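# Lift the glass lid off the red rice cooker

## Task

Remove the glass lid from the red rice cooker and put it down lying flat on the counter next to the cooker; at the end, neither gripper may be in contact with the lid or the cooker.

## Robot and tools

Robot: two arms, left_arm and right_arm. Each has six joints, always listed as waist, shoulder, elbow, wrist pitch, wrist yaw, wrist roll, followed by a gripper. Stated joint ranges in rad, base to gripper: waist -2.880 to 2.880, shoulder 0.000 to 3.142, elbow 0.000 to 3.019, wrist pitch -1.693 to 1.571, wrist yaw -1.571 to 1.571, wrist roll -2.094 to 2.094. The true end of any joint may differ from these by up to 0.084 rad.

Frame: all hand positions and orientations are in the scene frame, in metres. The origin sits at table-top height, halfway between the two arms' nominal bases. +z points up, +x points out over the table, and left_arm is on the +y side. Arm names do not tell you which side of an image you are looking at. Actual bases are offset from nominal; a BASES line, if present, gives the calibrated spots. Reported hand pose can be off by a few cm, more when the arm is stretched far. Fingers point along the gripper's +z axis and close along its y axis. end_effector_position is the point between the pads, about 1 cm short of the fingertips.

The row format, used by execute_actions and move: a row is a single flat list of 14 numbers, each in [-1, 1]. The first seven belong to left_arm: six joint values in the joint order above, then its opening. The last seven are the same for right_arm. You must fill all 14 even if only one arm should move. Joint values are offsets, not poses, measured from the Joint targets as they stand at the start of the action or call. They are scaled so that 1.0 equals 2.811 rad for waist and shoulder, 2.53 for elbow, 2.575 for wrist pitch, 8.12 for wrist yaw and 9.528 for wrist roll. Sending the same offset again moves the joint further. Sending 0 re-commands the current target. Opening is absolute: +1 fully open, -1 closed. Values in between send the fingers to where grip_measured reads that number. A 0 in the opening slot is a real command, so to leave a gripper alone, resend its current command (see Tool commands).

execute_actions: actions is a list of actions, and each action holds up to 15 rows. Each row lasts one 1/30 s step. If an action has fewer than 15 rows, its last row is held for the remaining steps. cameras chooses which images come back: omitted, null or ["all"] gives all, [] gives none. An empty actions list only returns the state. An action is rejected for both arms if it would take a joint more than 0.084 rad outward beyond its range. A malformed action rejects the whole call.

move: target is one row, or a list of up to 15 rows. Every row is an offset from the same starting Joint targets, not from the row before. All joints travel together, so gripper paths curve. Paths take at least 0.5 s, and anything beyond 10 s falls short. speed is in rad/s for the joint with the most to cover, from 0.01 to 12.57, default 0.5. Give one number, or one per target. blend, in rad, rounds the corners at intermediate targets; the default 0 stops briefly at each. opening_speed, 0.2 or more per second on the -1..+1 scale, ramps the fingers; use a slow value when closing on something that may break. blocking=false returns after about 0.5 s while the move runs on. The move does not avoid obstacles or the other arm. Its result adds a move: line, for example done, off_target (at rest but a joint more than 0.035 rad off), moving, held or fault, plus limits=held if steps were withheld. done does not mean nothing is being touched.

wait: seconds from 0 to 10. Arms hold their last command, and a running move keeps going. stop: brakes a running move; it needs some room to stop. zoom_image: camera is cam_left_wrist or cam_right_wrist; region is [x0, y0, x1, y1] in image pixels from the top-left corner, at most 504 by 504. finished_scene: ends the scene for good (scene 1).

Result lines: Joint positions (rad, then finger pad gap in m, 0.094 when fully open), Joint velocities (may say within noise), Joint targets (the base for your next offsets), Tool commands, grip_measured (same scale as opening, reads slightly wide when empty), grip_effort_nm (gripper motor effort, negative means closing; not a finger force), and joint torques (offset and noisy; joints 3 and 4 wrap at ±28 N m). "joint sent to its limit" means a joint was stopped at its end. "joint command not followed" means the clearance check altered targets. MOTOR HOT warns of heating, and an OVER-TEMPERATURE FAULT drops that arm for 30 to 60 s or more.

Motion limits: each joint target can lead its measured angle only by a fixed amount, and targets placing the gripper more than 110 mm from where it is get scaled back, so big motions span several actions. Cameras: cam_left_wrist and cam_right_wrist, each 672x504 fisheye mounted on its wrist; their calibration is approximate.

Avoid: dropping the lid, releasing it while it still moves, slamming or hard pushes, arms colliding or one gripper closing on the other's fingers, anything leaving the table, long stretched holds or pushing at unreachable poses (motor heat). To end a push, command targets back past the current positions. Loose objects may occasionally be nudged. To release, command an opening well above grip_measured.

Each tool is called after "Emit:" as name(argument=value, ...) on one line, values as JSON.

## Session

Emit:
execute_actions(actions=[])

Scene clock: 0.00 s.
left_arm: end_effector_position=(+0.6379, -0.3828, +0.1753) grip_measured=+1.000 grip_effort_nm=n/a end_effector_quat_wxyz=(+0.353, +0.596, +0.636, -0.339) | right_arm: end_effector_position=(+0.3868, -0.7213, +0.1640) grip_measured=+1.000 grip_effort_nm=n/a end_effector_quat_wxyz=(-0.158, -0.431, -0.560, +0.689)
Joint positions: left_arm=[-0.746 2.474 2.478 -0.707 0.639 0.456 0.094] | right_arm=[-0.549 1.975 1.121 0.853 1.408 -0.69 0.094]
Joint velocities: within noise
Joint torques (N m): no reading
Heat: left arm: hottest waist 33 °C; right arm: hottest wrist yaw 32 °C.
Joint targets: left_arm=[-0.746 2.482 2.501 -0.705 0.638 0.456] | right_arm=[-0.549 1.966 1.143 0.858 1.408 -0.690]
Tool commands: left_gripper/opening=+1.0 right_gripper/opening=+1.0

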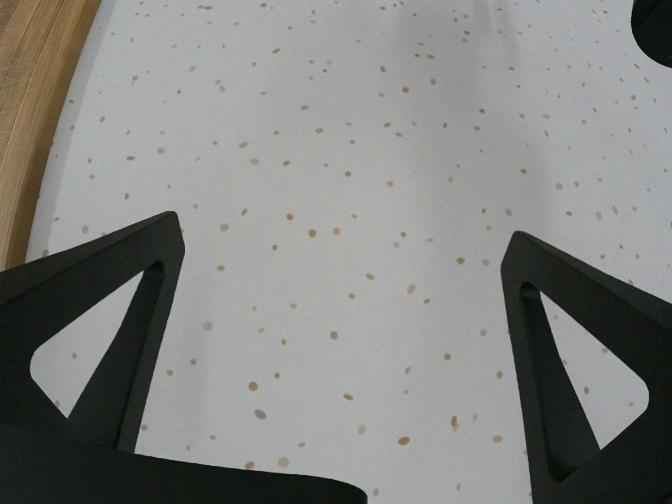

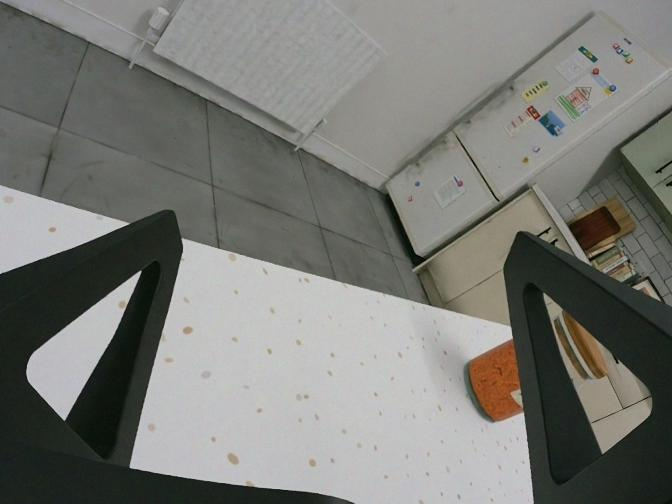

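Emit:
move(target=[[0,-0.277,0,-0.27,-0.08,-0.048,1,0,-0.2,0,-0.1,0,0,1],[0,-0.277,0,-0.27,-0.08,-0.048,1,0,-0.2,0,-0.41,-0.247,0.072,1]], speed=1.0)

Scene clock: 30.43 s.
left_arm: end_effector_position=(+0.4925, -0.1070, +0.6273) grip_measured=+1.000 grip_effort_nm=0.027 end_effector_quat_wxyz=(+0.435, +0.324, +0.824, -0.164) | right_arm: end_effector_position=(+0.5353, -0.5008, +0.3083) grip_measured=+1.000 grip_effort_nm=-0.027 end_effector_quat_wxyz=(+0.550, +0.087, +0.826, +0.089)
Joint positions: left_arm=[-0.746 1.7 2.484 -1.387 -0.009 0.008 0.094] | right_arm=[-0.549 1.407 1.121 -0.191 -0.594 -0.014 0.094]
Joint velocities: within noise
Joint torques (N m): left_arm=[1.2 -14.27 8.98 0.87 -0.21 -0.17] | right_arm=[-0.56 -12.92 11.34 0.77 -0.36 0.14]
Heat: left arm: hottest elbow 34 °C; right arm: hottest elbow 32 °C.
Joint targets: left_arm=[-0.746 1.704 2.501 -1.400 -0.011 -0.001] | right_arm=[-0.549 1.404 1.143 -0.198 -0.598 -0.004]
move: done
camera_calibration:
cam_left_wrist: T_world_to_cam=[[-0.626277, -0.779585, 0.00504146, 0.22429], [-0.754471, 0.604448, -0.255767, 0.59825], [0.196345, -0.163984, -0.966725, 0.59728], [0, 0, 0, 1]] pos_world=[0.474558, -0.088813, 0.729288]
cam_right_wrist: T_world_to_cam=[[0.0218904, -0.975938, -0.216947, -0.432517], [-0.874885, 0.0863173, -0.476577, 0.663478], [0.483836, 0.200236, -0.851944, 0.203291], [0, 0, 0, 1]] pos_world=[0.491576, -0.520086, 0.395558]

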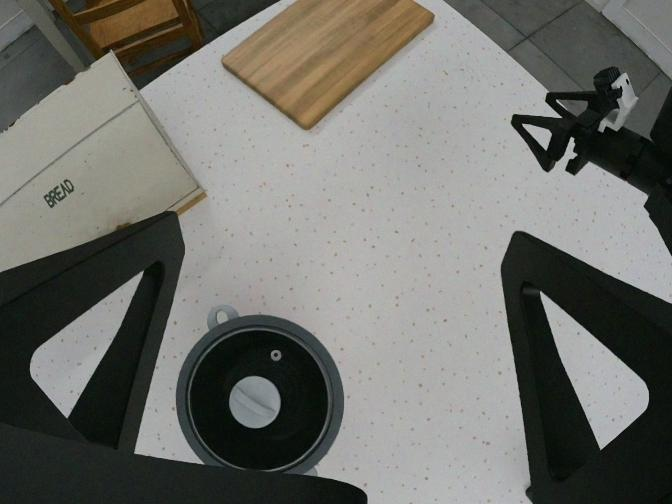

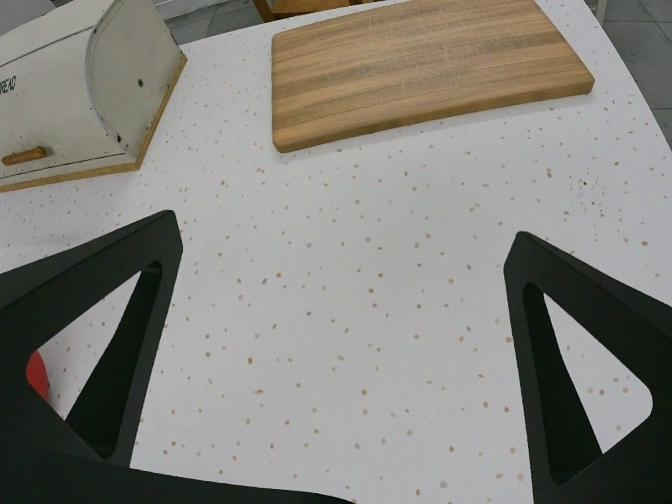

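Emit:
zoom_image(camera="cam_left_wrist", region=[150, 290, 370, 480])

Scaled by 2.291 from the camera's 672x504 image, which has a finer 960x720 frame.

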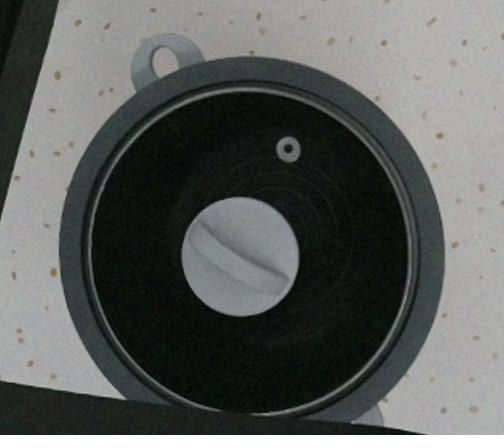

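Emit:
move(target=[0,0,0,0,0,0,1,0.124,0,0,0.186,-0.0985,0,1], speed=1.0)

Emit:
zoom_image(camera="cam_right_wrist", region=[120, 50, 560, 440])

Scene clock: 59.60 s.
left_arm: end_effector_position=(+0.4925, -0.1070, +0.6273) grip_measured=+1.000 grip_effort_nm=0.027 end_effector_quat_wxyz=(+0.435, +0.324, +0.824, -0.164) | right_arm: end_effector_position=(+0.5202, -0.2118, +0.4053) grip_measured=+1.000 grip_effort_nm=-0.042 end_effector_quat_wxyz=(+0.592, -0.381, +0.597, +0.384)
Joint positions: left_arm=[-0.746 1.7 2.484 -1.387 -0.009 0.008 0.094] | right_arm=[-0.205 1.407 1.121 0.264 -1.394 -0.013 0.094]
Joint velocities: within noise
Joint torques (N m): left_arm=[0.62 -14.04 8.92 1.06 -0.22 -0.16] | right_arm=[-0.09 -12.4 11.06 1.24 -0.11 0.17]
Heat: left arm: hottest elbow 35 °C; right arm: hottest elbow 37 °C.
Joint targets: left_arm=[-0.746 1.704 2.501 -1.400 -0.011 -0.001] | right_arm=[-0.201 1.404 1.143 0.281 -1.398 -0.004]
move: done
camera_calibration:
cam_left_wrist: T_world_to_cam=[[-0.626065, -0.779752, 0.00540903, 0.223909], [-0.754699, 0.604176, -0.255738, 0.598313], [0.196144, -0.164191, -0.966731, 0.597361], [0, 0, 0, 1]] pos_world=[0.474559, -0.0888118, 0.729287]
cam_right_wrist: T_world_to_cam=[[0.929913, -0.365166, 0.0437591, -0.577725], [-0.197857, -0.597016, -0.777447, 0.296541], [0.310023, 0.714301, -0.627424, 0.343665], [0, 0, 0, 1]] pos_world=[0.489363, -0.279406, 0.471449]

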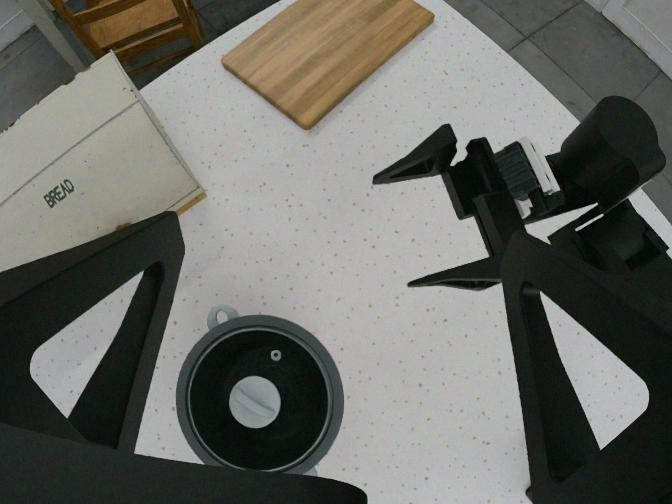

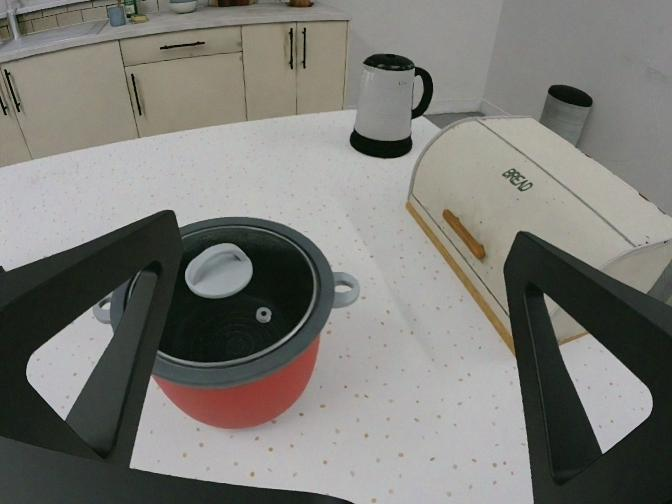

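Scaled by 1.145 from the camera's 672x504 image, which has a finer 960x720 frame.

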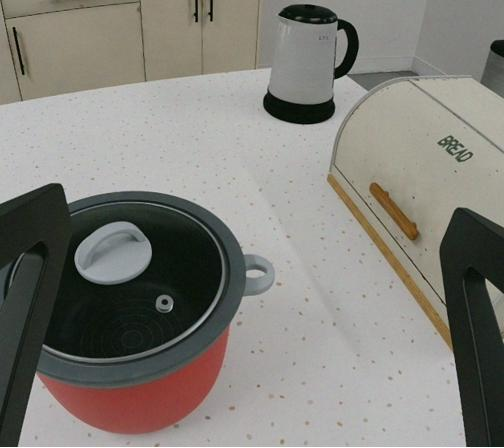

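Emit:
zoom_image(camera="cam_right_wrist", region=[150, 210, 350, 400])

Scaled by 2.520 from the camera's 672x504 image, which has a finer 960x720 frame.

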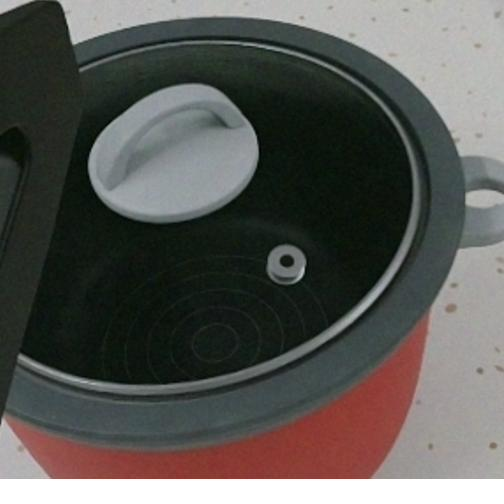

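Emit:
move(target=[[0.443,0,0,0,0,0,1,0,0,0.181,0,0,0,1],[0.443,0,0,0,0,0,1,0.26,0,0.181,-0.765,0.172,0,1]], speed=1.0)

Scene clock: 123.70 s.
left_arm: end_effector_position=(+0.5771, +0.6033, +0.6273) grip_measured=+1.000 grip_effort_nm=0.017 end_effector_quat_wxyz=(+0.449, -0.221, +0.857, +0.123) | right_arm: end_effector_position=(+0.3619, -0.0621, +0.3220) grip_measured=+1.000 grip_effort_nm=-0.051 end_effector_quat_wxyz=(+0.014, -0.243, +0.970, +0.005)
Joint positions: left_arm=[0.503 1.7 2.484 -1.387 -0.012 0.007 0.094] | right_arm=[0.523 1.407 1.545 -1.68 -0.004 -0.013 0.094]
Joint velocities: within noise
Joint torques (N m): left_arm=[0.26 -14.33 9.13 0.87 -0.06 -0.14] | right_arm=[0.32 -11.52 13.48 -0.58 0.19 0.16]
Heat: left arm: hottest elbow 36 °C; right arm: hottest elbow 41 °C.
Joint targets: left_arm=[0.499 1.704 2.501 -1.400 -0.011 -0.001] | right_arm=[0.530 1.404 1.600 -1.688 -0.001 -0.004]
move: off_target (right_arm); right_arm: the elbow is farthest, 0.056 rad from its target
camera_calibration:
cam_left_wrist: T_world_to_cam=[[0.54499, -0.838433, 0.00408062, 0.191143], [-0.809976, -0.527738, -0.255794, 0.947792], [0.216619, 0.1361, -0.966723, 0.504414], [0, 0, 0, 1]] pos_world=[0.554252, 0.591796, 0.729288]
cam_right_wrist: T_world_to_cam=[[0.517595, -0.853873, -0.0547322, -0.221678], [-0.666861, -0.442658, 0.599459, 0.0257674], [-0.536089, -0.273778, -0.798532, 0.53345], [0, 0, 0, 1]] pos_world=[0.417899, -0.0318316, 0.398398]

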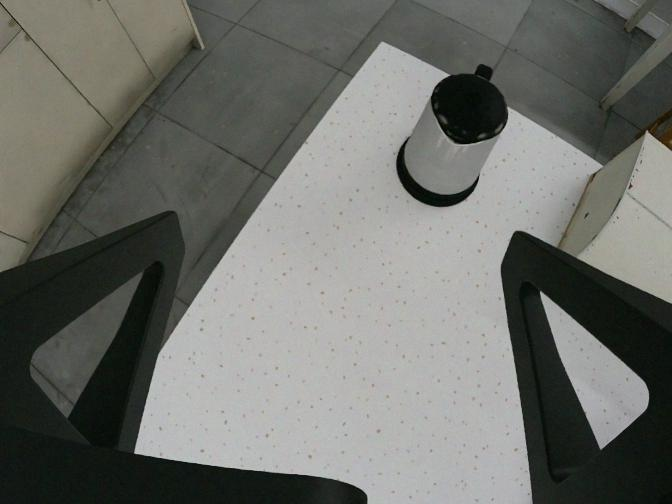

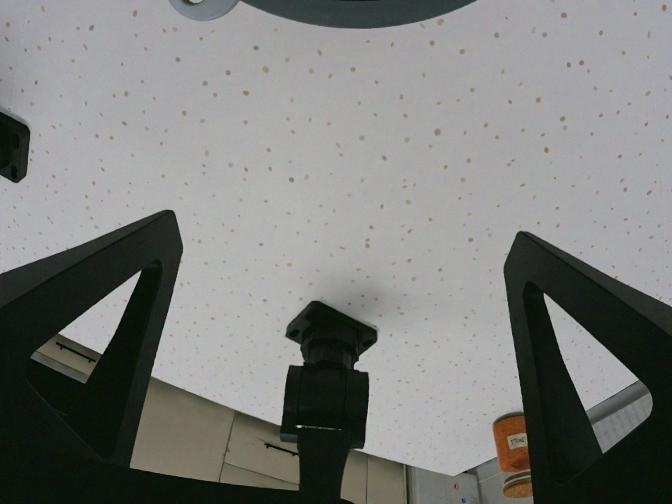

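Emit:
move(target=[0,0,0,0,0,0,1,0.004,0.177,0.187,0,0,0,1], speed=0.7, cameras=["cam_right_wrist"])

Scene clock: 165.30 s.
left_arm: end_effector_position=(+0.5771, +0.6033, +0.6273) grip_measured=+1.000 grip_effort_nm=0.012 end_effector_quat_wxyz=(+0.449, -0.221, +0.857, +0.123) | right_arm: end_effector_position=(+0.5178, +0.0226, +0.2647) grip_measured=+1.000 grip_effort_nm=-0.051 end_effector_quat_wxyz=(+0.001, -0.246, +0.969, +0.002)
Joint positions: left_arm=[0.503 1.7 2.484 -1.387 -0.012 0.007 0.094] | right_arm=[0.529 1.904 2.02 -1.684 -0.004 -0.013 0.094]
Joint velocities: within noise
Joint torques (N m): left_arm=[0.56 -13.8 8.96 0.88 -0.06 -0.16] | right_arm=[0.62 -20.78 13.45 -0.32 0.17 0.16]
Heat: left arm: hottest elbow 36 °C; right arm: hottest elbow 41 °C.
Joint targets: left_arm=[0.499 1.704 2.501 -1.400 -0.011 -0.001] | right_arm=[0.542 1.901 2.073 -1.688 -0.001 -0.004]
move: off_target (right_arm); right_arm: the elbow is farthest, 0.053 rad from its target
camera_calibration:
cam_right_wrist: T_world_to_cam=[[0.52122, -0.851557, -0.0563904, -0.234594], [-0.650346, -0.43911, 0.619865, 0.187525], [-0.552612, -0.286413, -0.78268, 0.599083], [0, 0, 0, 1]] pos_world=[0.575292, 0.0541589, 0.339421]
Images, in order (width x height): cam_right_wrist 672x504.

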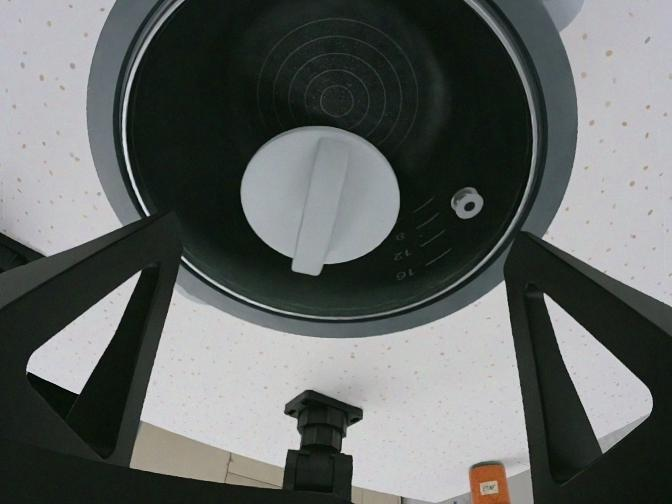

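Emit:
zoom_image(camera="cam_right_wrist", region=[220, 110, 420, 290])

Scaled by 2.520 from the camera's 672x504 image, which has a finer 960x720 frame.

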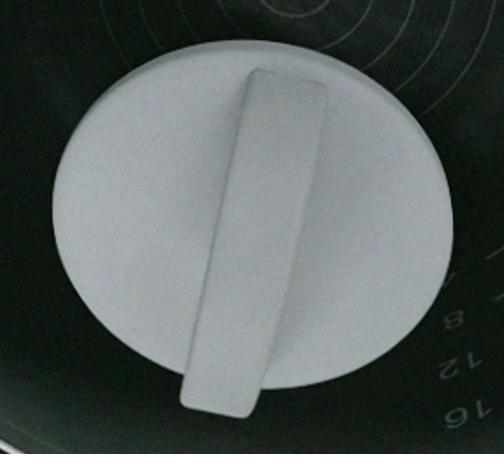

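Emit:
move(target=[0,0,0,0,0,0,1,0.006,-0.0271,-0.0893,0.0571,0,0.0193,1], speed=0.3, cameras=["cam_right_wrist"])

Emit:
zoom_image(camera="cam_right_wrist", region=[150, 100, 550, 400])

Scene clock: 205.70 s.
left_arm: end_effector_position=(+0.5771, +0.6033, +0.6273) grip_measured=+1.000 grip_effort_nm=0.012 end_effector_quat_wxyz=(+0.449, -0.221, +0.857, +0.123) | right_arm: end_effector_position=(+0.5032, +0.0261, +0.2244) grip_measured=+1.000 grip_effort_nm=-0.046 end_effector_quat_wxyz=(+0.003, -0.165, +0.986, +0.003)
Joint positions: left_arm=[0.503 1.7 2.484 -1.387 -0.012 0.007 0.094] | right_arm=[0.546 1.859 1.849 -1.552 -0.004 0.17 0.094]
Joint velocities: within noise
Joint torques (N m): left_arm=[0.38 -14.21 8.98 0.99 -0.07 -0.16] | right_arm=[0.67 -22.77 8.57 0.21 0.19 0.17]
Heat: left arm: hottest elbow 36 °C; right arm: hottest elbow 48 °C.
Joint targets: left_arm=[0.499 1.704 2.501 -1.400 -0.011 -0.001] | right_arm=[0.558 1.825 1.847 -1.541 -0.001 0.180]
move: done
camera_calibration:
cam_right_wrist: T_world_to_cam=[[0.373985, -0.925652, -0.057479, -0.150087], [-0.716086, -0.327589, 0.616366, 0.235507], [-0.589369, -0.189352, -0.78536, 0.577061], [0, 0, 0, 1]] pos_world=[0.564875, 0.0474888, 0.299415]
Images, in order (width x height): cam_right_wrist 672x504.

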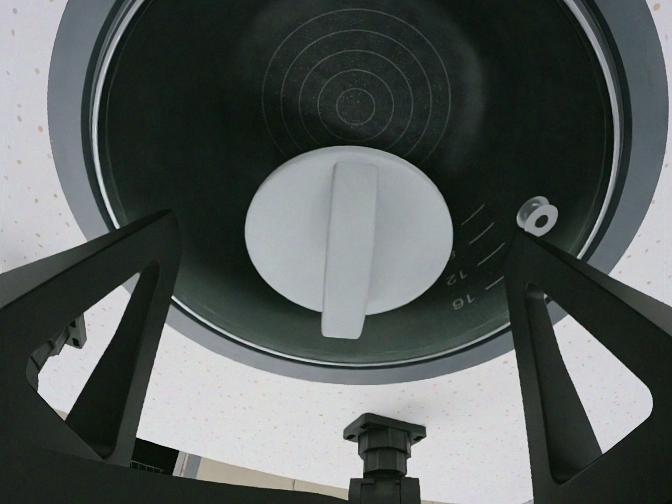

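Scaled by 1.260 from the camera's 672x504 image, which has a finer 960x720 frame.

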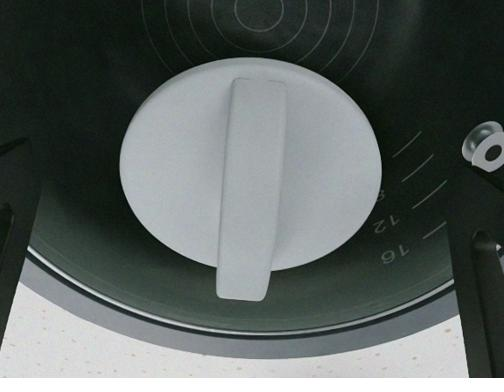

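Emit:
move(target=[0,0,0,0,0,0,1,0,-0.0049,-0.021,0.0117,0,0.0063,1], speed=0.15, cameras=["cam_right_wrist"])

Scene clock: 225.60 s.
left_arm: end_effector_position=(+0.5771, +0.6033, +0.6273) grip_measured=+1.000 grip_effort_nm=0.017 end_effector_quat_wxyz=(+0.449, -0.221, +0.857, +0.123) | right_arm: end_effector_position=(+0.4968, +0.0226, +0.2108) grip_measured=+1.000 grip_effort_nm=-0.046 end_effector_quat_wxyz=(-0.002, -0.136, +0.991, +0.002)
Joint positions: left_arm=[0.503 1.7 2.484 -1.387 -0.012 0.007 0.094] | right_arm=[0.546 1.847 1.796 -1.522 -0.004 0.229 0.094]
Joint velocities: within noise
Joint torques (N m): left_arm=[0.26 -14.27 9.01 0.94 -0.1 -0.14] | right_arm=[0.62 -22.36 8.54 0.23 0.19 0.11]
Heat: left arm: hottest elbow 36 °C; right arm: hottest elbow 43 °C.
Joint targets: left_arm=[0.499 1.704 2.501 -1.400 -0.011 -0.001] | right_arm=[0.558 1.811 1.794 -1.511 -0.001 0.240]
move: off_target (right_arm); right_arm: the shoulder is farthest, 0.036 rad from its target
camera_calibration:
cam_right_wrist: T_world_to_cam=[[0.317285, -0.946671, -0.0560651, -0.12337], [-0.728366, -0.281125, 0.624861, 0.241456], [-0.607299, -0.157423, -0.77872, 0.568652], [0, 0, 0, 1]] pos_world=[0.560354, 0.0406079, 0.285028]
Images, in order (width x height): cam_right_wrist 672x504.

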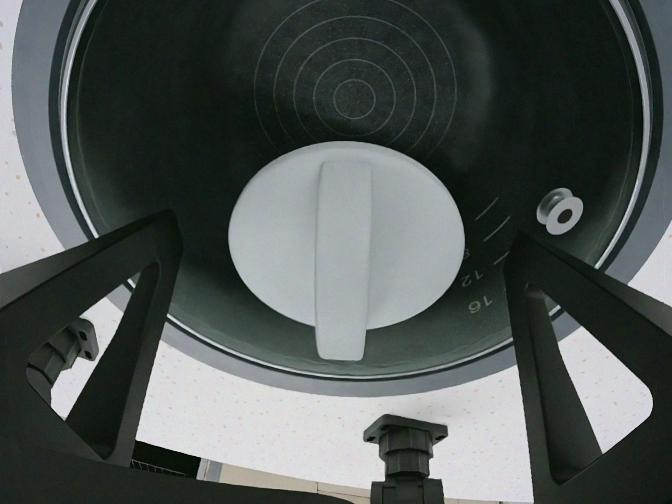

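Emit:
move(target=[0,0,0,0,0,0,1,0,0,0,0,0,0,-1], opening_speed=0.7, cameras=["cam_right_wrist"])

Scene clock: 234.13 s.
left_arm: end_effector_position=(+0.5771, +0.6033, +0.6273) grip_measured=+1.000 grip_effort_nm=0.017 end_effector_quat_wxyz=(+0.449, -0.221, +0.857, +0.123) | right_arm: end_effector_position=(+0.4964, +0.0220, +0.2168) grip_measured=-0.745 grip_effort_nm=-1.038 end_effector_quat_wxyz=(+0.005, -0.136, +0.991, +0.002)
Joint positions: left_arm=[0.503 1.7 2.484 -1.387 -0.012 0.007 0.094] | right_arm=[0.547 1.836 1.796 -1.521 0 0.229 0.012]
Joint velocities: within noise
Joint torques (N m): left_arm=[0.15 -14.45 9.1 0.92 -0.07 -0.15] | right_arm=[0.5 -21.42 8.58 0.17 -0.02 0.18]
Heat: left arm: hottest elbow 36 °C; right arm: hottest elbow 43 °C.
Joint targets: left_arm=[0.499 1.704 2.501 -1.400 -0.011 -0.001] | right_arm=[0.559 1.811 1.794 -1.511 -0.001 0.240]
move: done
camera_calibration:
cam_right_wrist: T_world_to_cam=[[0.319125, -0.946186, -0.0537625, -0.12483], [-0.736055, -0.283189, 0.614839, 0.243277], [-0.596977, -0.156638, -0.786818, 0.569644], [0, 0, 0, 1]] pos_world=[0.558966, 0.0400089, 0.291919]
Images, in order (width x height): cam_right_wrist 672x504.

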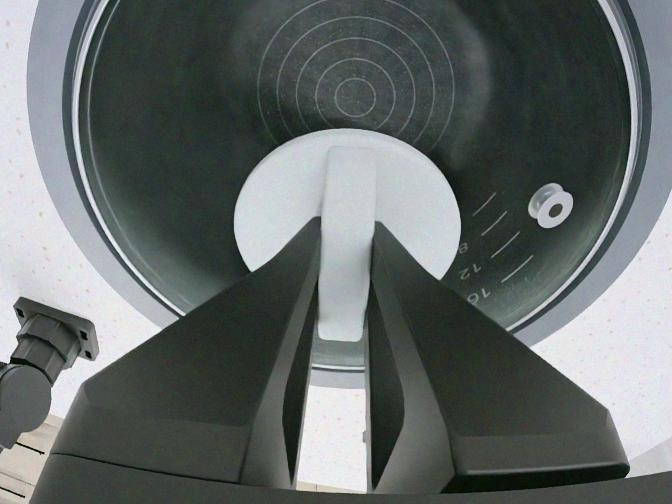

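Emit:
move(target=[[0,0,0,0,0,0,1,0,0.007,0.047,-0.037,0,0,-1],[0,0,0,0,0,0,1,0,-0.0317,0.0253,-0.060,0,0,-1]], speed=0.2, blend=0.02, cameras=["cam_right_wrist"])

Scene clock: 264.47 s.
left_arm: end_effector_position=(+0.5771, +0.6033, +0.6273) grip_measured=+1.000 grip_effort_nm=0.017 end_effector_quat_wxyz=(+0.449, -0.221, +0.857, +0.123) | right_arm: end_effector_position=(+0.4670, +0.0058, +0.2687) grip_measured=-0.745 grip_effort_nm=-1.043 end_effector_quat_wxyz=(-0.009, -0.135, +0.991, -0.004)
Joint positions: left_arm=[0.503 1.7 2.484 -1.387 -0.012 0.007 0.094] | right_arm=[0.547 1.763 1.829 -1.657 0 0.231 0.012]
Joint velocities: within noise
Joint torques (N m): left_arm=[0.09 -14.27 9.01 0.99 -0.06 -0.15] | right_arm=[0.5 -21.01 11.15 -0.51 -0.01 0.16]
Heat: left arm: hottest elbow 37 °C; right arm: hottest elbow 42 °C.
Joint targets: left_arm=[0.499 1.704 2.501 -1.400 -0.011 -0.001] | right_arm=[0.559 1.722 1.858 -1.666 -0.001 0.240]
move: off_target (right_arm); right_arm: the shoulder is farthest, 0.041 rad from its target
camera_calibration:
cam_right_wrist: T_world_to_cam=[[0.315974, -0.947528, -0.0484845, -0.127876], [-0.720427, -0.272868, 0.637596, 0.171674], [-0.61737, -0.166534, -0.768844, 0.5952], [0, 0, 0, 1]] pos_world=[0.531543, 0.0247989, 0.341957]
Images, in order (width x height): cam_right_wrist 672x504.

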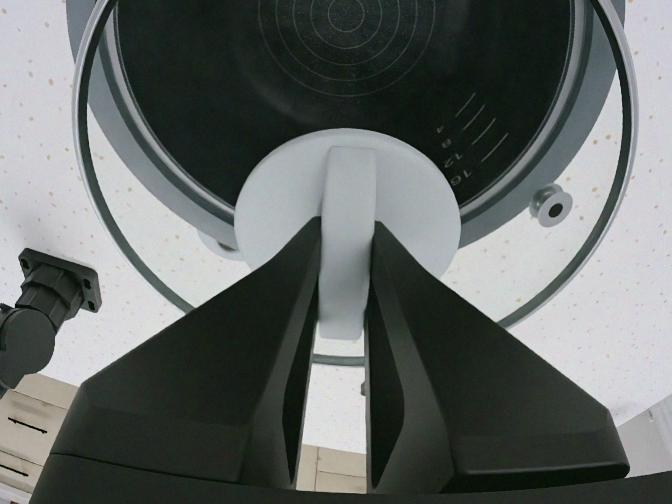

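Emit:
move(target=[[0,0,0,0,0,0,1,0,-0.0213,0,-0.008,0,0,-1],[0,0,0,0,0,0,1,-0.173,-0.0825,-0.112,0.018,0,0,-1]], speed=[0.2,0.4], blend=0.02)

Scene clock: 279.33 s.
left_arm: end_effector_position=(+0.5771, +0.6033, +0.6273) grip_measured=+1.000 grip_effort_nm=0.012 end_effector_quat_wxyz=(+0.449, -0.221, +0.857, +0.123) | right_arm: end_effector_position=(+0.4476, -0.2408, +0.2757) grip_measured=-0.745 grip_effort_nm=-1.043 end_effector_quat_wxyz=(-0.015, +0.102, +0.995, -0.002)
Joint positions: left_arm=[0.503 1.7 2.484 -1.387 -0.012 0.007 0.094] | right_arm=[0.071 1.538 1.565 -1.628 0 0.231 0.012]
Joint velocities: within noise
Joint torques (N m): left_arm=[0.44 -14.33 9.02 0.81 -0.04 -0.17] | right_arm=[-0.38 -18.26 9.52 0.14 0 0.16]
Heat: left arm: hottest elbow 37 °C; right arm: hottest elbow 42 °C.
Joint targets: left_arm=[0.499 1.704 2.501 -1.400 -0.011 -0.001] | right_arm=[0.072 1.490 1.575 -1.619 -0.001 0.240]
move: off_target (right_arm); right_arm: the shoulder is farthest, 0.048 rad from its target
camera_calibration:
cam_left_wrist: T_world_to_cam=[[0.54499, -0.838433, 0.00408062, 0.191143], [-0.809976, -0.527738, -0.255794, 0.947792], [0.216619, 0.1361, -0.966723, 0.504414], [0, 0, 0, 1]] pos_world=[0.554252, 0.591796, 0.729288]
cam_right_wrist: T_world_to_cam=[[-0.153569, -0.987026, -0.0468681, -0.154876], [-0.758307, 0.0873072, 0.646025, 0.187288], [-0.633551, 0.13475, -0.761876, 0.625328], [0, 0, 0, 1]] pos_world=[0.514415, -0.253481, 0.348171]

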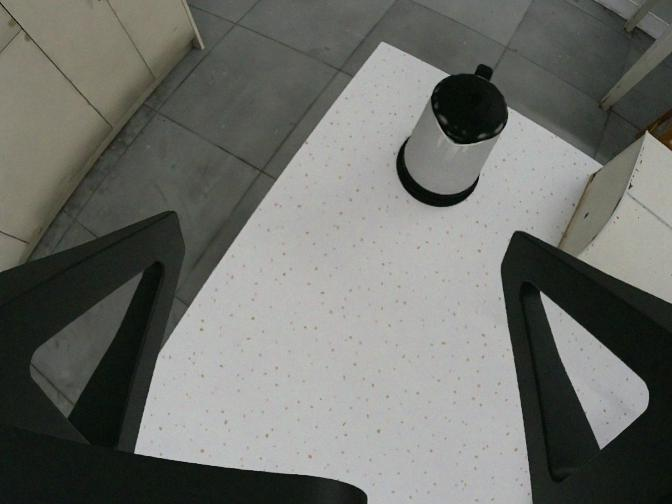

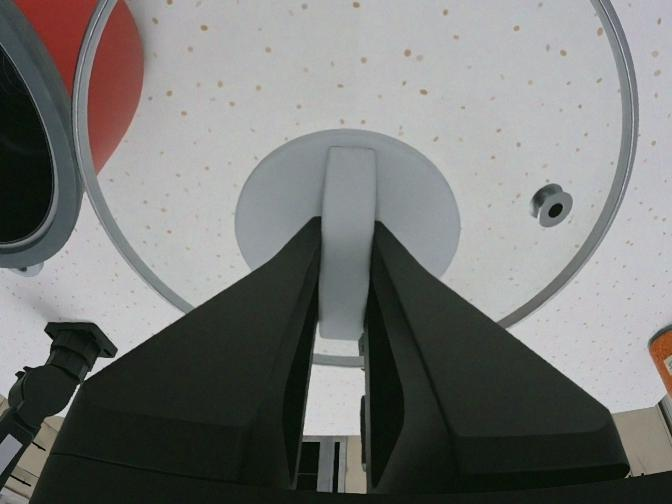

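Emit:
move(target=[0,0,0,0,0,0,1,0,0.0619,-0.1494,0.221,0,0,-1], speed=0.3, cameras=["cam_right_wrist"])

Scene clock: 291.17 s.
left_arm: end_effector_position=(+0.5771, +0.6033, +0.6273) grip_measured=+1.000 grip_effort_nm=0.017 end_effector_quat_wxyz=(+0.449, -0.221, +0.857, +0.123) | right_arm: end_effector_position=(+0.4670, -0.2402, +0.0757) grip_measured=-0.745 grip_effort_nm=-1.043 end_effector_quat_wxyz=(+0.011, +0.102, +0.995, +0.002)
Joint positions: left_arm=[0.503 1.7 2.484 -1.387 -0.012 0.007 0.094] | right_arm=[0.071 1.673 1.186 -1.061 0 0.231 0.012]
Joint velocities: within noise
Joint torques (N m): left_arm=[0.56 -14.97 8.94 0.92 -0.06 -0.15] | right_arm=[-0.44 -15.56 8.61 0.27 0.01 0.16]
Heat: left arm: hottest elbow 37 °C; right arm: hottest elbow 42 °C.
Joint targets: left_arm=[0.499 1.704 2.501 -1.400 -0.011 -0.001] | right_arm=[0.072 1.664 1.197 -1.050 -0.001 0.240]
move: done
camera_calibration:
cam_right_wrist: T_world_to_cam=[[-0.150857, -0.986945, -0.0564045, -0.161292], [-0.791732, 0.0864581, 0.604719, 0.349708], [-0.591948, 0.135883, -0.794439, 0.468474], [0, 0, 0, 1]] pos_world=[0.529856, -0.253079, 0.151601]
Images, in order (width x height): cam_right_wrist 672x504.

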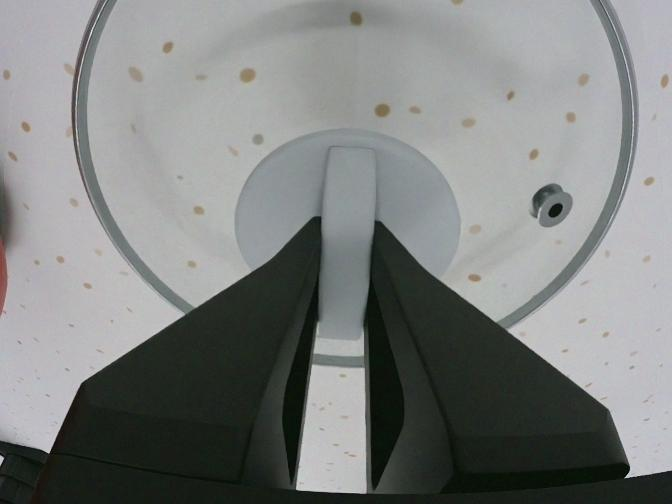

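Emit:
move(target=[0,0,0,0,0,0,1,0,0.0123,-0.0104,0.0186,0,0,-1], speed=0.08, cameras=["cam_right_wrist"])

Scene clock: 301.27 s.
left_arm: end_effector_position=(+0.5771, +0.6033, +0.6273) grip_measured=+1.000 grip_effort_nm=0.017 end_effector_quat_wxyz=(+0.449, -0.221, +0.857, +0.123) | right_arm: end_effector_position=(+0.4660, -0.2403, +0.0537) grip_measured=-0.745 grip_effort_nm=-1.043 end_effector_quat_wxyz=(+0.007, +0.102, +0.995, +0.001)
Joint positions: left_arm=[0.503 1.7 2.484 -1.387 -0.012 0.007 0.094] | right_arm=[0.071 1.704 1.161 -1.013 0 0.231 0.012]
Joint velocities: within noise
Joint torques (N m): left_arm=[0.26 -14.21 8.94 0.95 -0.08 -0.13] | right_arm=[-0.44 -15.5 8.21 0.29 0 0.16]
Heat: left arm: hottest elbow 37 °C; right arm: hottest elbow 41 °C.
Joint targets: left_arm=[0.499 1.704 2.501 -1.400 -0.011 -0.001] | right_arm=[0.072 1.699 1.170 -1.002 -0.001 0.240]
move: done
camera_calibration:
cam_right_wrist: T_world_to_cam=[[-0.151219, -0.986967, -0.0550385, -0.162612], [-0.787101, 0.0865392, 0.610724, 0.35978], [-0.598001, 0.135674, -0.789929, 0.452936], [0, 0, 0, 1]] pos_world=[0.52945, -0.25308, 0.129111]
Images, in order (width x height): cam_right_wrist 672x504.

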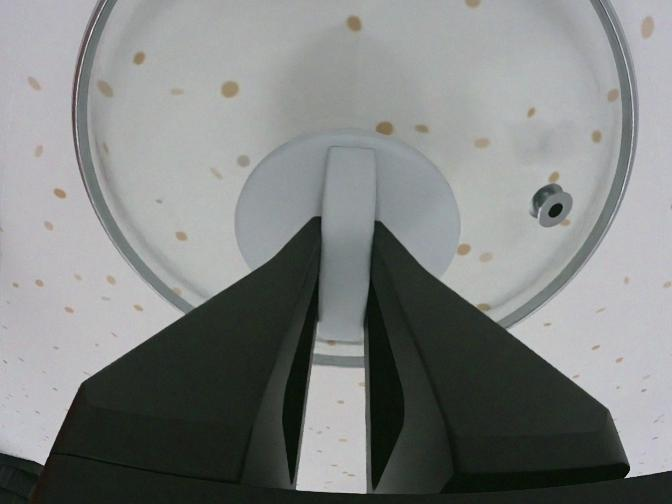

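Emit:
move(target=[0,0,0,0,0,0,1,0,0.0034,-0.0028,0.0055,0,0,-1], speed=0.08, cameras=[])

Emit:
move(target=[0,0,0,0,0,0,1,0,0.0034,-0.0028,0.0058,0,0,-1], speed=0.08, cameras=["cam_right_wrist"])

Scene clock: 306.50 s.
left_arm: end_effector_position=(+0.5771, +0.6033, +0.6273) grip_measured=+1.000 grip_effort_nm=0.017 end_effector_quat_wxyz=(+0.449, -0.221, +0.857, +0.123) | right_arm: end_effector_position=(+0.4661, -0.2403, +0.0483) grip_measured=-0.745 grip_effort_nm=-1.048 end_effector_quat_wxyz=(+0.008, +0.102, +0.995, +0.001)
Joint positions: left_arm=[0.503 1.7 2.484 -1.387 -0.012 0.007 0.094] | right_arm=[0.071 1.712 1.155 -0.999 0 0.231 0.012]
Joint velocities: within noise
Joint torques (N m): left_arm=[0.26 -14.1 9.01 1.02 -0.07 -0.13] | right_arm=[-0.26 -15.38 8.06 -0.02 0 0.16]
Heat: left arm: hottest elbow 37 °C; right arm: hottest elbow 41 °C.
Joint targets: left_arm=[0.499 1.704 2.501 -1.400 -0.011 -0.001] | right_arm=[0.072 1.708 1.164 -0.988 -0.001 0.240]
move: done
No camera images: "cameras" was empty.

Scene clock: 307.20 s.
left_arm: end_effector_position=(+0.5771, +0.6033, +0.6273) grip_measured=+1.000 grip_effort_nm=0.017 end_effector_quat_wxyz=(+0.449, -0.221, +0.857, +0.123) | right_arm: end_effector_position=(+0.4675, -0.2402, +0.0471) grip_measured=-0.745 grip_effort_nm=-1.043 end_effector_quat_wxyz=(+0.011, +0.102, +0.995, +0.001)
Joint positions: left_arm=[0.503 1.7 2.484 -1.387 -0.012 0.007 0.094] | right_arm=[0.071 1.713 1.153 -0.99 0 0.231 0.012]
Joint velocities: within noise
Joint torques (N m): left_arm=[0.09 -14.51 9.03 1.06 -0.05 -0.15] | right_arm=[-0.44 -14.56 7.69 0.47 0 0.16]
Heat: left arm: hottest elbow 37 °C; right arm: hottest elbow 40 °C.
Joint targets: left_arm=[0.499 1.704 2.501 -1.400 -0.011 -0.001] | right_arm=[0.072 1.718 1.156 -0.973 -0.001 0.240]
move: done
camera_calibration:
cam_right_wrist: T_world_to_cam=[[-0.15087, -0.98696, -0.0561069, -0.162834], [-0.790786, 0.0864341, 0.60596, 0.366894], [-0.593208, 0.135789, -0.793514, 0.4467], [0, 0, 0, 1]] pos_world=[0.530554, -0.25308, 0.123003]
Images, in order (width x height): cam_right_wrist 672x504.

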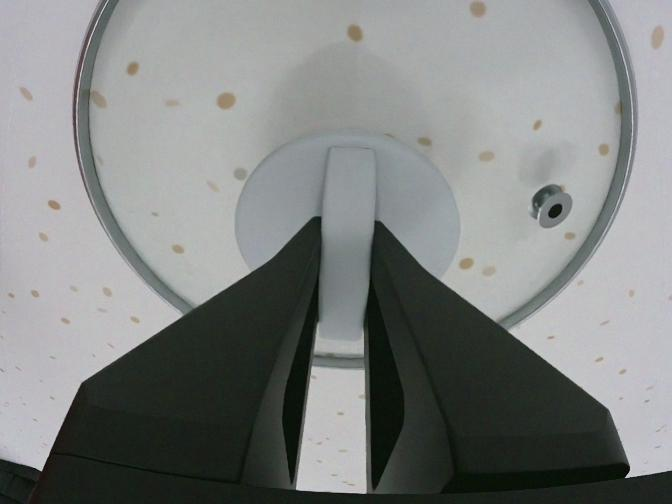

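Emit:
move(target=[0,0,0,0,0,0,1,0,0.0025,-0.0015,-0.0015,0,0,-1], speed=0.08, cameras=["cam_right_wrist"])

Scene clock: 311.80 s.
left_arm: end_effector_position=(+0.5771, +0.6033, +0.6273) grip_measured=+1.000 grip_effort_nm=0.017 end_effector_quat_wxyz=(+0.449, -0.221, +0.857, +0.123) | right_arm: end_effector_position=(+0.4675, -0.2402, +0.0468) grip_measured=-0.745 grip_effort_nm=-1.043 end_effector_quat_wxyz=(+0.010, +0.102, +0.995, +0.001)
Joint positions: left_arm=[0.503 1.7 2.484 -1.387 -0.012 0.007 0.094] | right_arm=[0.071 1.714 1.153 -0.99 0 0.231 0.012]
Joint velocities: within noise
Joint torques (N m): left_arm=[-0.09 -14.15 9.06 0.83 -0.07 -0.14] | right_arm=[-0.38 -14.04 7.31 0.32 0 0.16]
Heat: left arm: hottest elbow 37 °C; right arm: hottest elbow 40 °C.
Joint targets: left_arm=[0.499 1.704 2.501 -1.400 -0.011 -0.001] | right_arm=[0.072 1.725 1.153 -0.977 -0.001 0.240]
move: done
camera_calibration:
cam_right_wrist: T_world_to_cam=[[-0.150896, -0.98696, -0.0560409, -0.16285], [-0.790564, 0.086446, 0.606247, 0.366987], [-0.593497, 0.135784, -0.7933, 0.446508], [0, 0, 0, 1]] pos_world=[0.530554, -0.25308, 0.122604]
Images, in order (width x height): cam_right_wrist 672x504.

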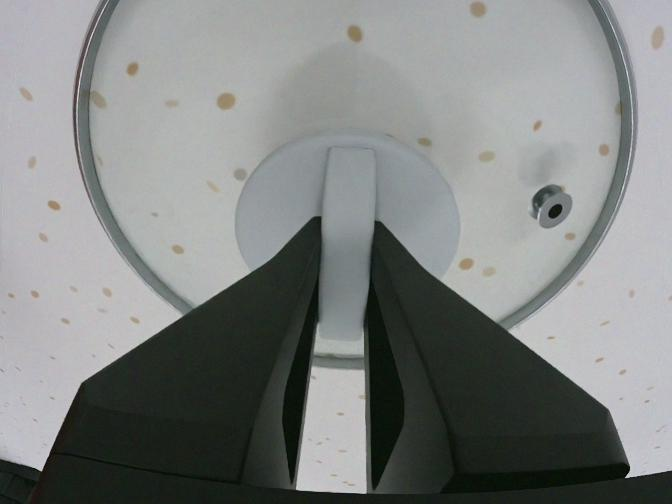

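Emit:
move(target=[0,0,0,0,0,0,1,0,-0.001,0.0005,0,0,0,-0.3], opening_speed=0.4, cameras=["cam_right_wrist"])

Scene clock: 319.67 s.
left_arm: end_effector_position=(+0.5771, +0.6033, +0.6273) grip_measured=+1.000 grip_effort_nm=0.017 end_effector_quat_wxyz=(+0.449, -0.221, +0.857, +0.123) | right_arm: end_effector_position=(+0.4675, -0.2402, +0.0462) grip_measured=-0.304 grip_effort_nm=0.134 end_effector_quat_wxyz=(+0.010, +0.102, +0.995, +0.001)
Joint positions: left_arm=[0.503 1.7 2.484 -1.387 -0.012 0.007 0.094] | right_arm=[0.071 1.715 1.153 -0.988 0 0.231 0.033]
Joint velocities: within noise
Joint torques (N m): left_arm=[0.5 -14.15 9.07 0.92 -0.08 -0.15] | right_arm=[-0.38 -14.21 7.42 0.27 0 0.17]
Heat: left arm: hottest elbow 37 °C; right arm: hottest elbow 39 °C.
Joint targets: left_arm=[0.499 1.704 2.501 -1.400 -0.011 -0.001] | right_arm=[0.072 1.722 1.154 -0.977 -0.001 0.240]
move: done
camera_calibration:
cam_right_wrist: T_world_to_cam=[[-0.151308, -0.986895, -0.0560807, -0.162643], [-0.790503, 0.0867454, 0.606283, 0.367389], [-0.593473, 0.136067, -0.793269, 0.446087], [0, 0, 0, 1]] pos_world=[0.530554, -0.253079, 0.122004]
Images, in order (width x height): cam_right_wrist 672x504.

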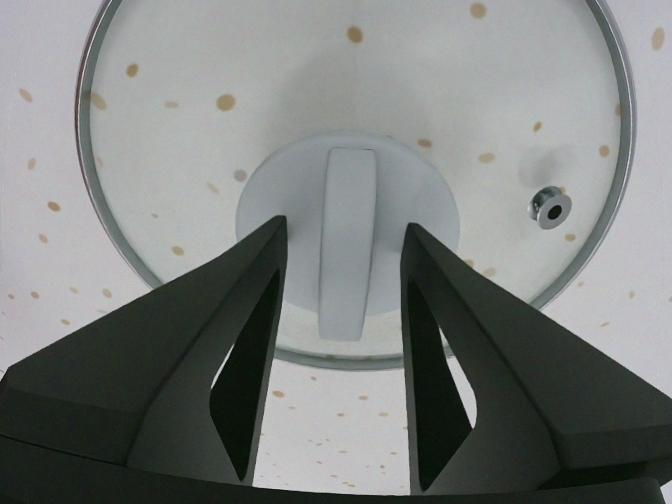

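Emit:
move(target=[[0,0,0,0,0,0,1,0,-0.0206,0.0289,-0.04,0,0,-0.3],[0,0,0,0,0,0,1,0,-0.0676,0.174,-0.25,0,0,-0.3]], speed=[0.15,0.6])

Scene clock: 326.93 s.
left_arm: end_effector_position=(+0.5771, +0.6033, +0.6273) grip_measured=+1.000 grip_effort_nm=0.017 end_effector_quat_wxyz=(+0.449, -0.221, +0.857, +0.123) | right_arm: end_effector_position=(+0.4475, -0.2408, +0.2644) grip_measured=-0.303 grip_effort_nm=0.134 end_effector_quat_wxyz=(-0.022, +0.102, +0.995, -0.003)
Joint positions: left_arm=[0.503 1.7 2.484 -1.387 -0.012 0.007 0.094] | right_arm=[0.071 1.546 1.545 -1.612 0 0.231 0.033]
Joint velocities: within noise
Joint torques (N m): left_arm=[0.21 -13.63 9.01 0.85 -0.07 -0.12] | right_arm=[-0.32 -14.97 12.97 -0.7 -0.01 0.16]
Heat: left arm: hottest elbow 37 °C; right arm: hottest elbow 39 °C.
Joint targets: left_arm=[0.499 1.704 2.501 -1.400 -0.011 -0.001] | right_arm=[0.072 1.532 1.594 -1.621 -0.001 0.240]
move: off_target (right_arm); right_arm: the elbow is farthest, 0.050 rad from its target
camera_calibration:
cam_left_wrist: T_world_to_cam=[[0.54499, -0.838433, 0.00408062, 0.191143], [-0.809976, -0.527738, -0.255794, 0.947792], [0.216619, 0.1361, -0.966723, 0.504414], [0, 0, 0, 1]] pos_world=[0.554252, 0.591796, 0.729288]
cam_right_wrist: T_world_to_cam=[[-0.154527, -0.986984, -0.0445476, -0.155585], [-0.749855, 0.087804, 0.65575, 0.188336], [-0.643303, 0.134736, -0.753663, 0.618872], [0, 0, 0, 1]] pos_world=[0.515305, -0.25348, 0.335988]

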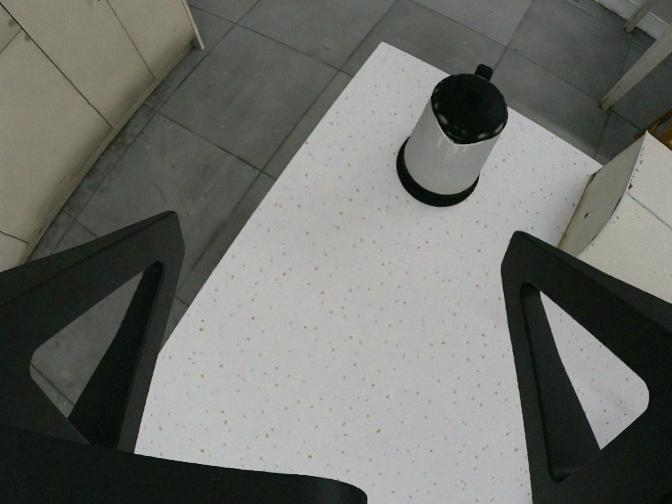

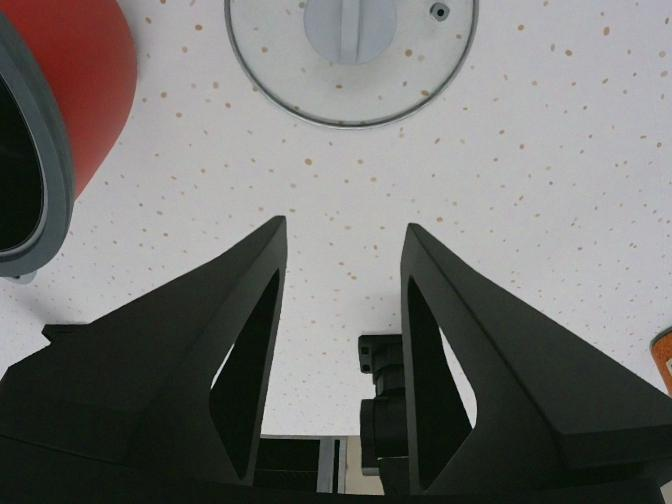

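Lid flat on the counter, clear of the cooker.

Emit:
finished_scene()

The scene is finished: the task was done.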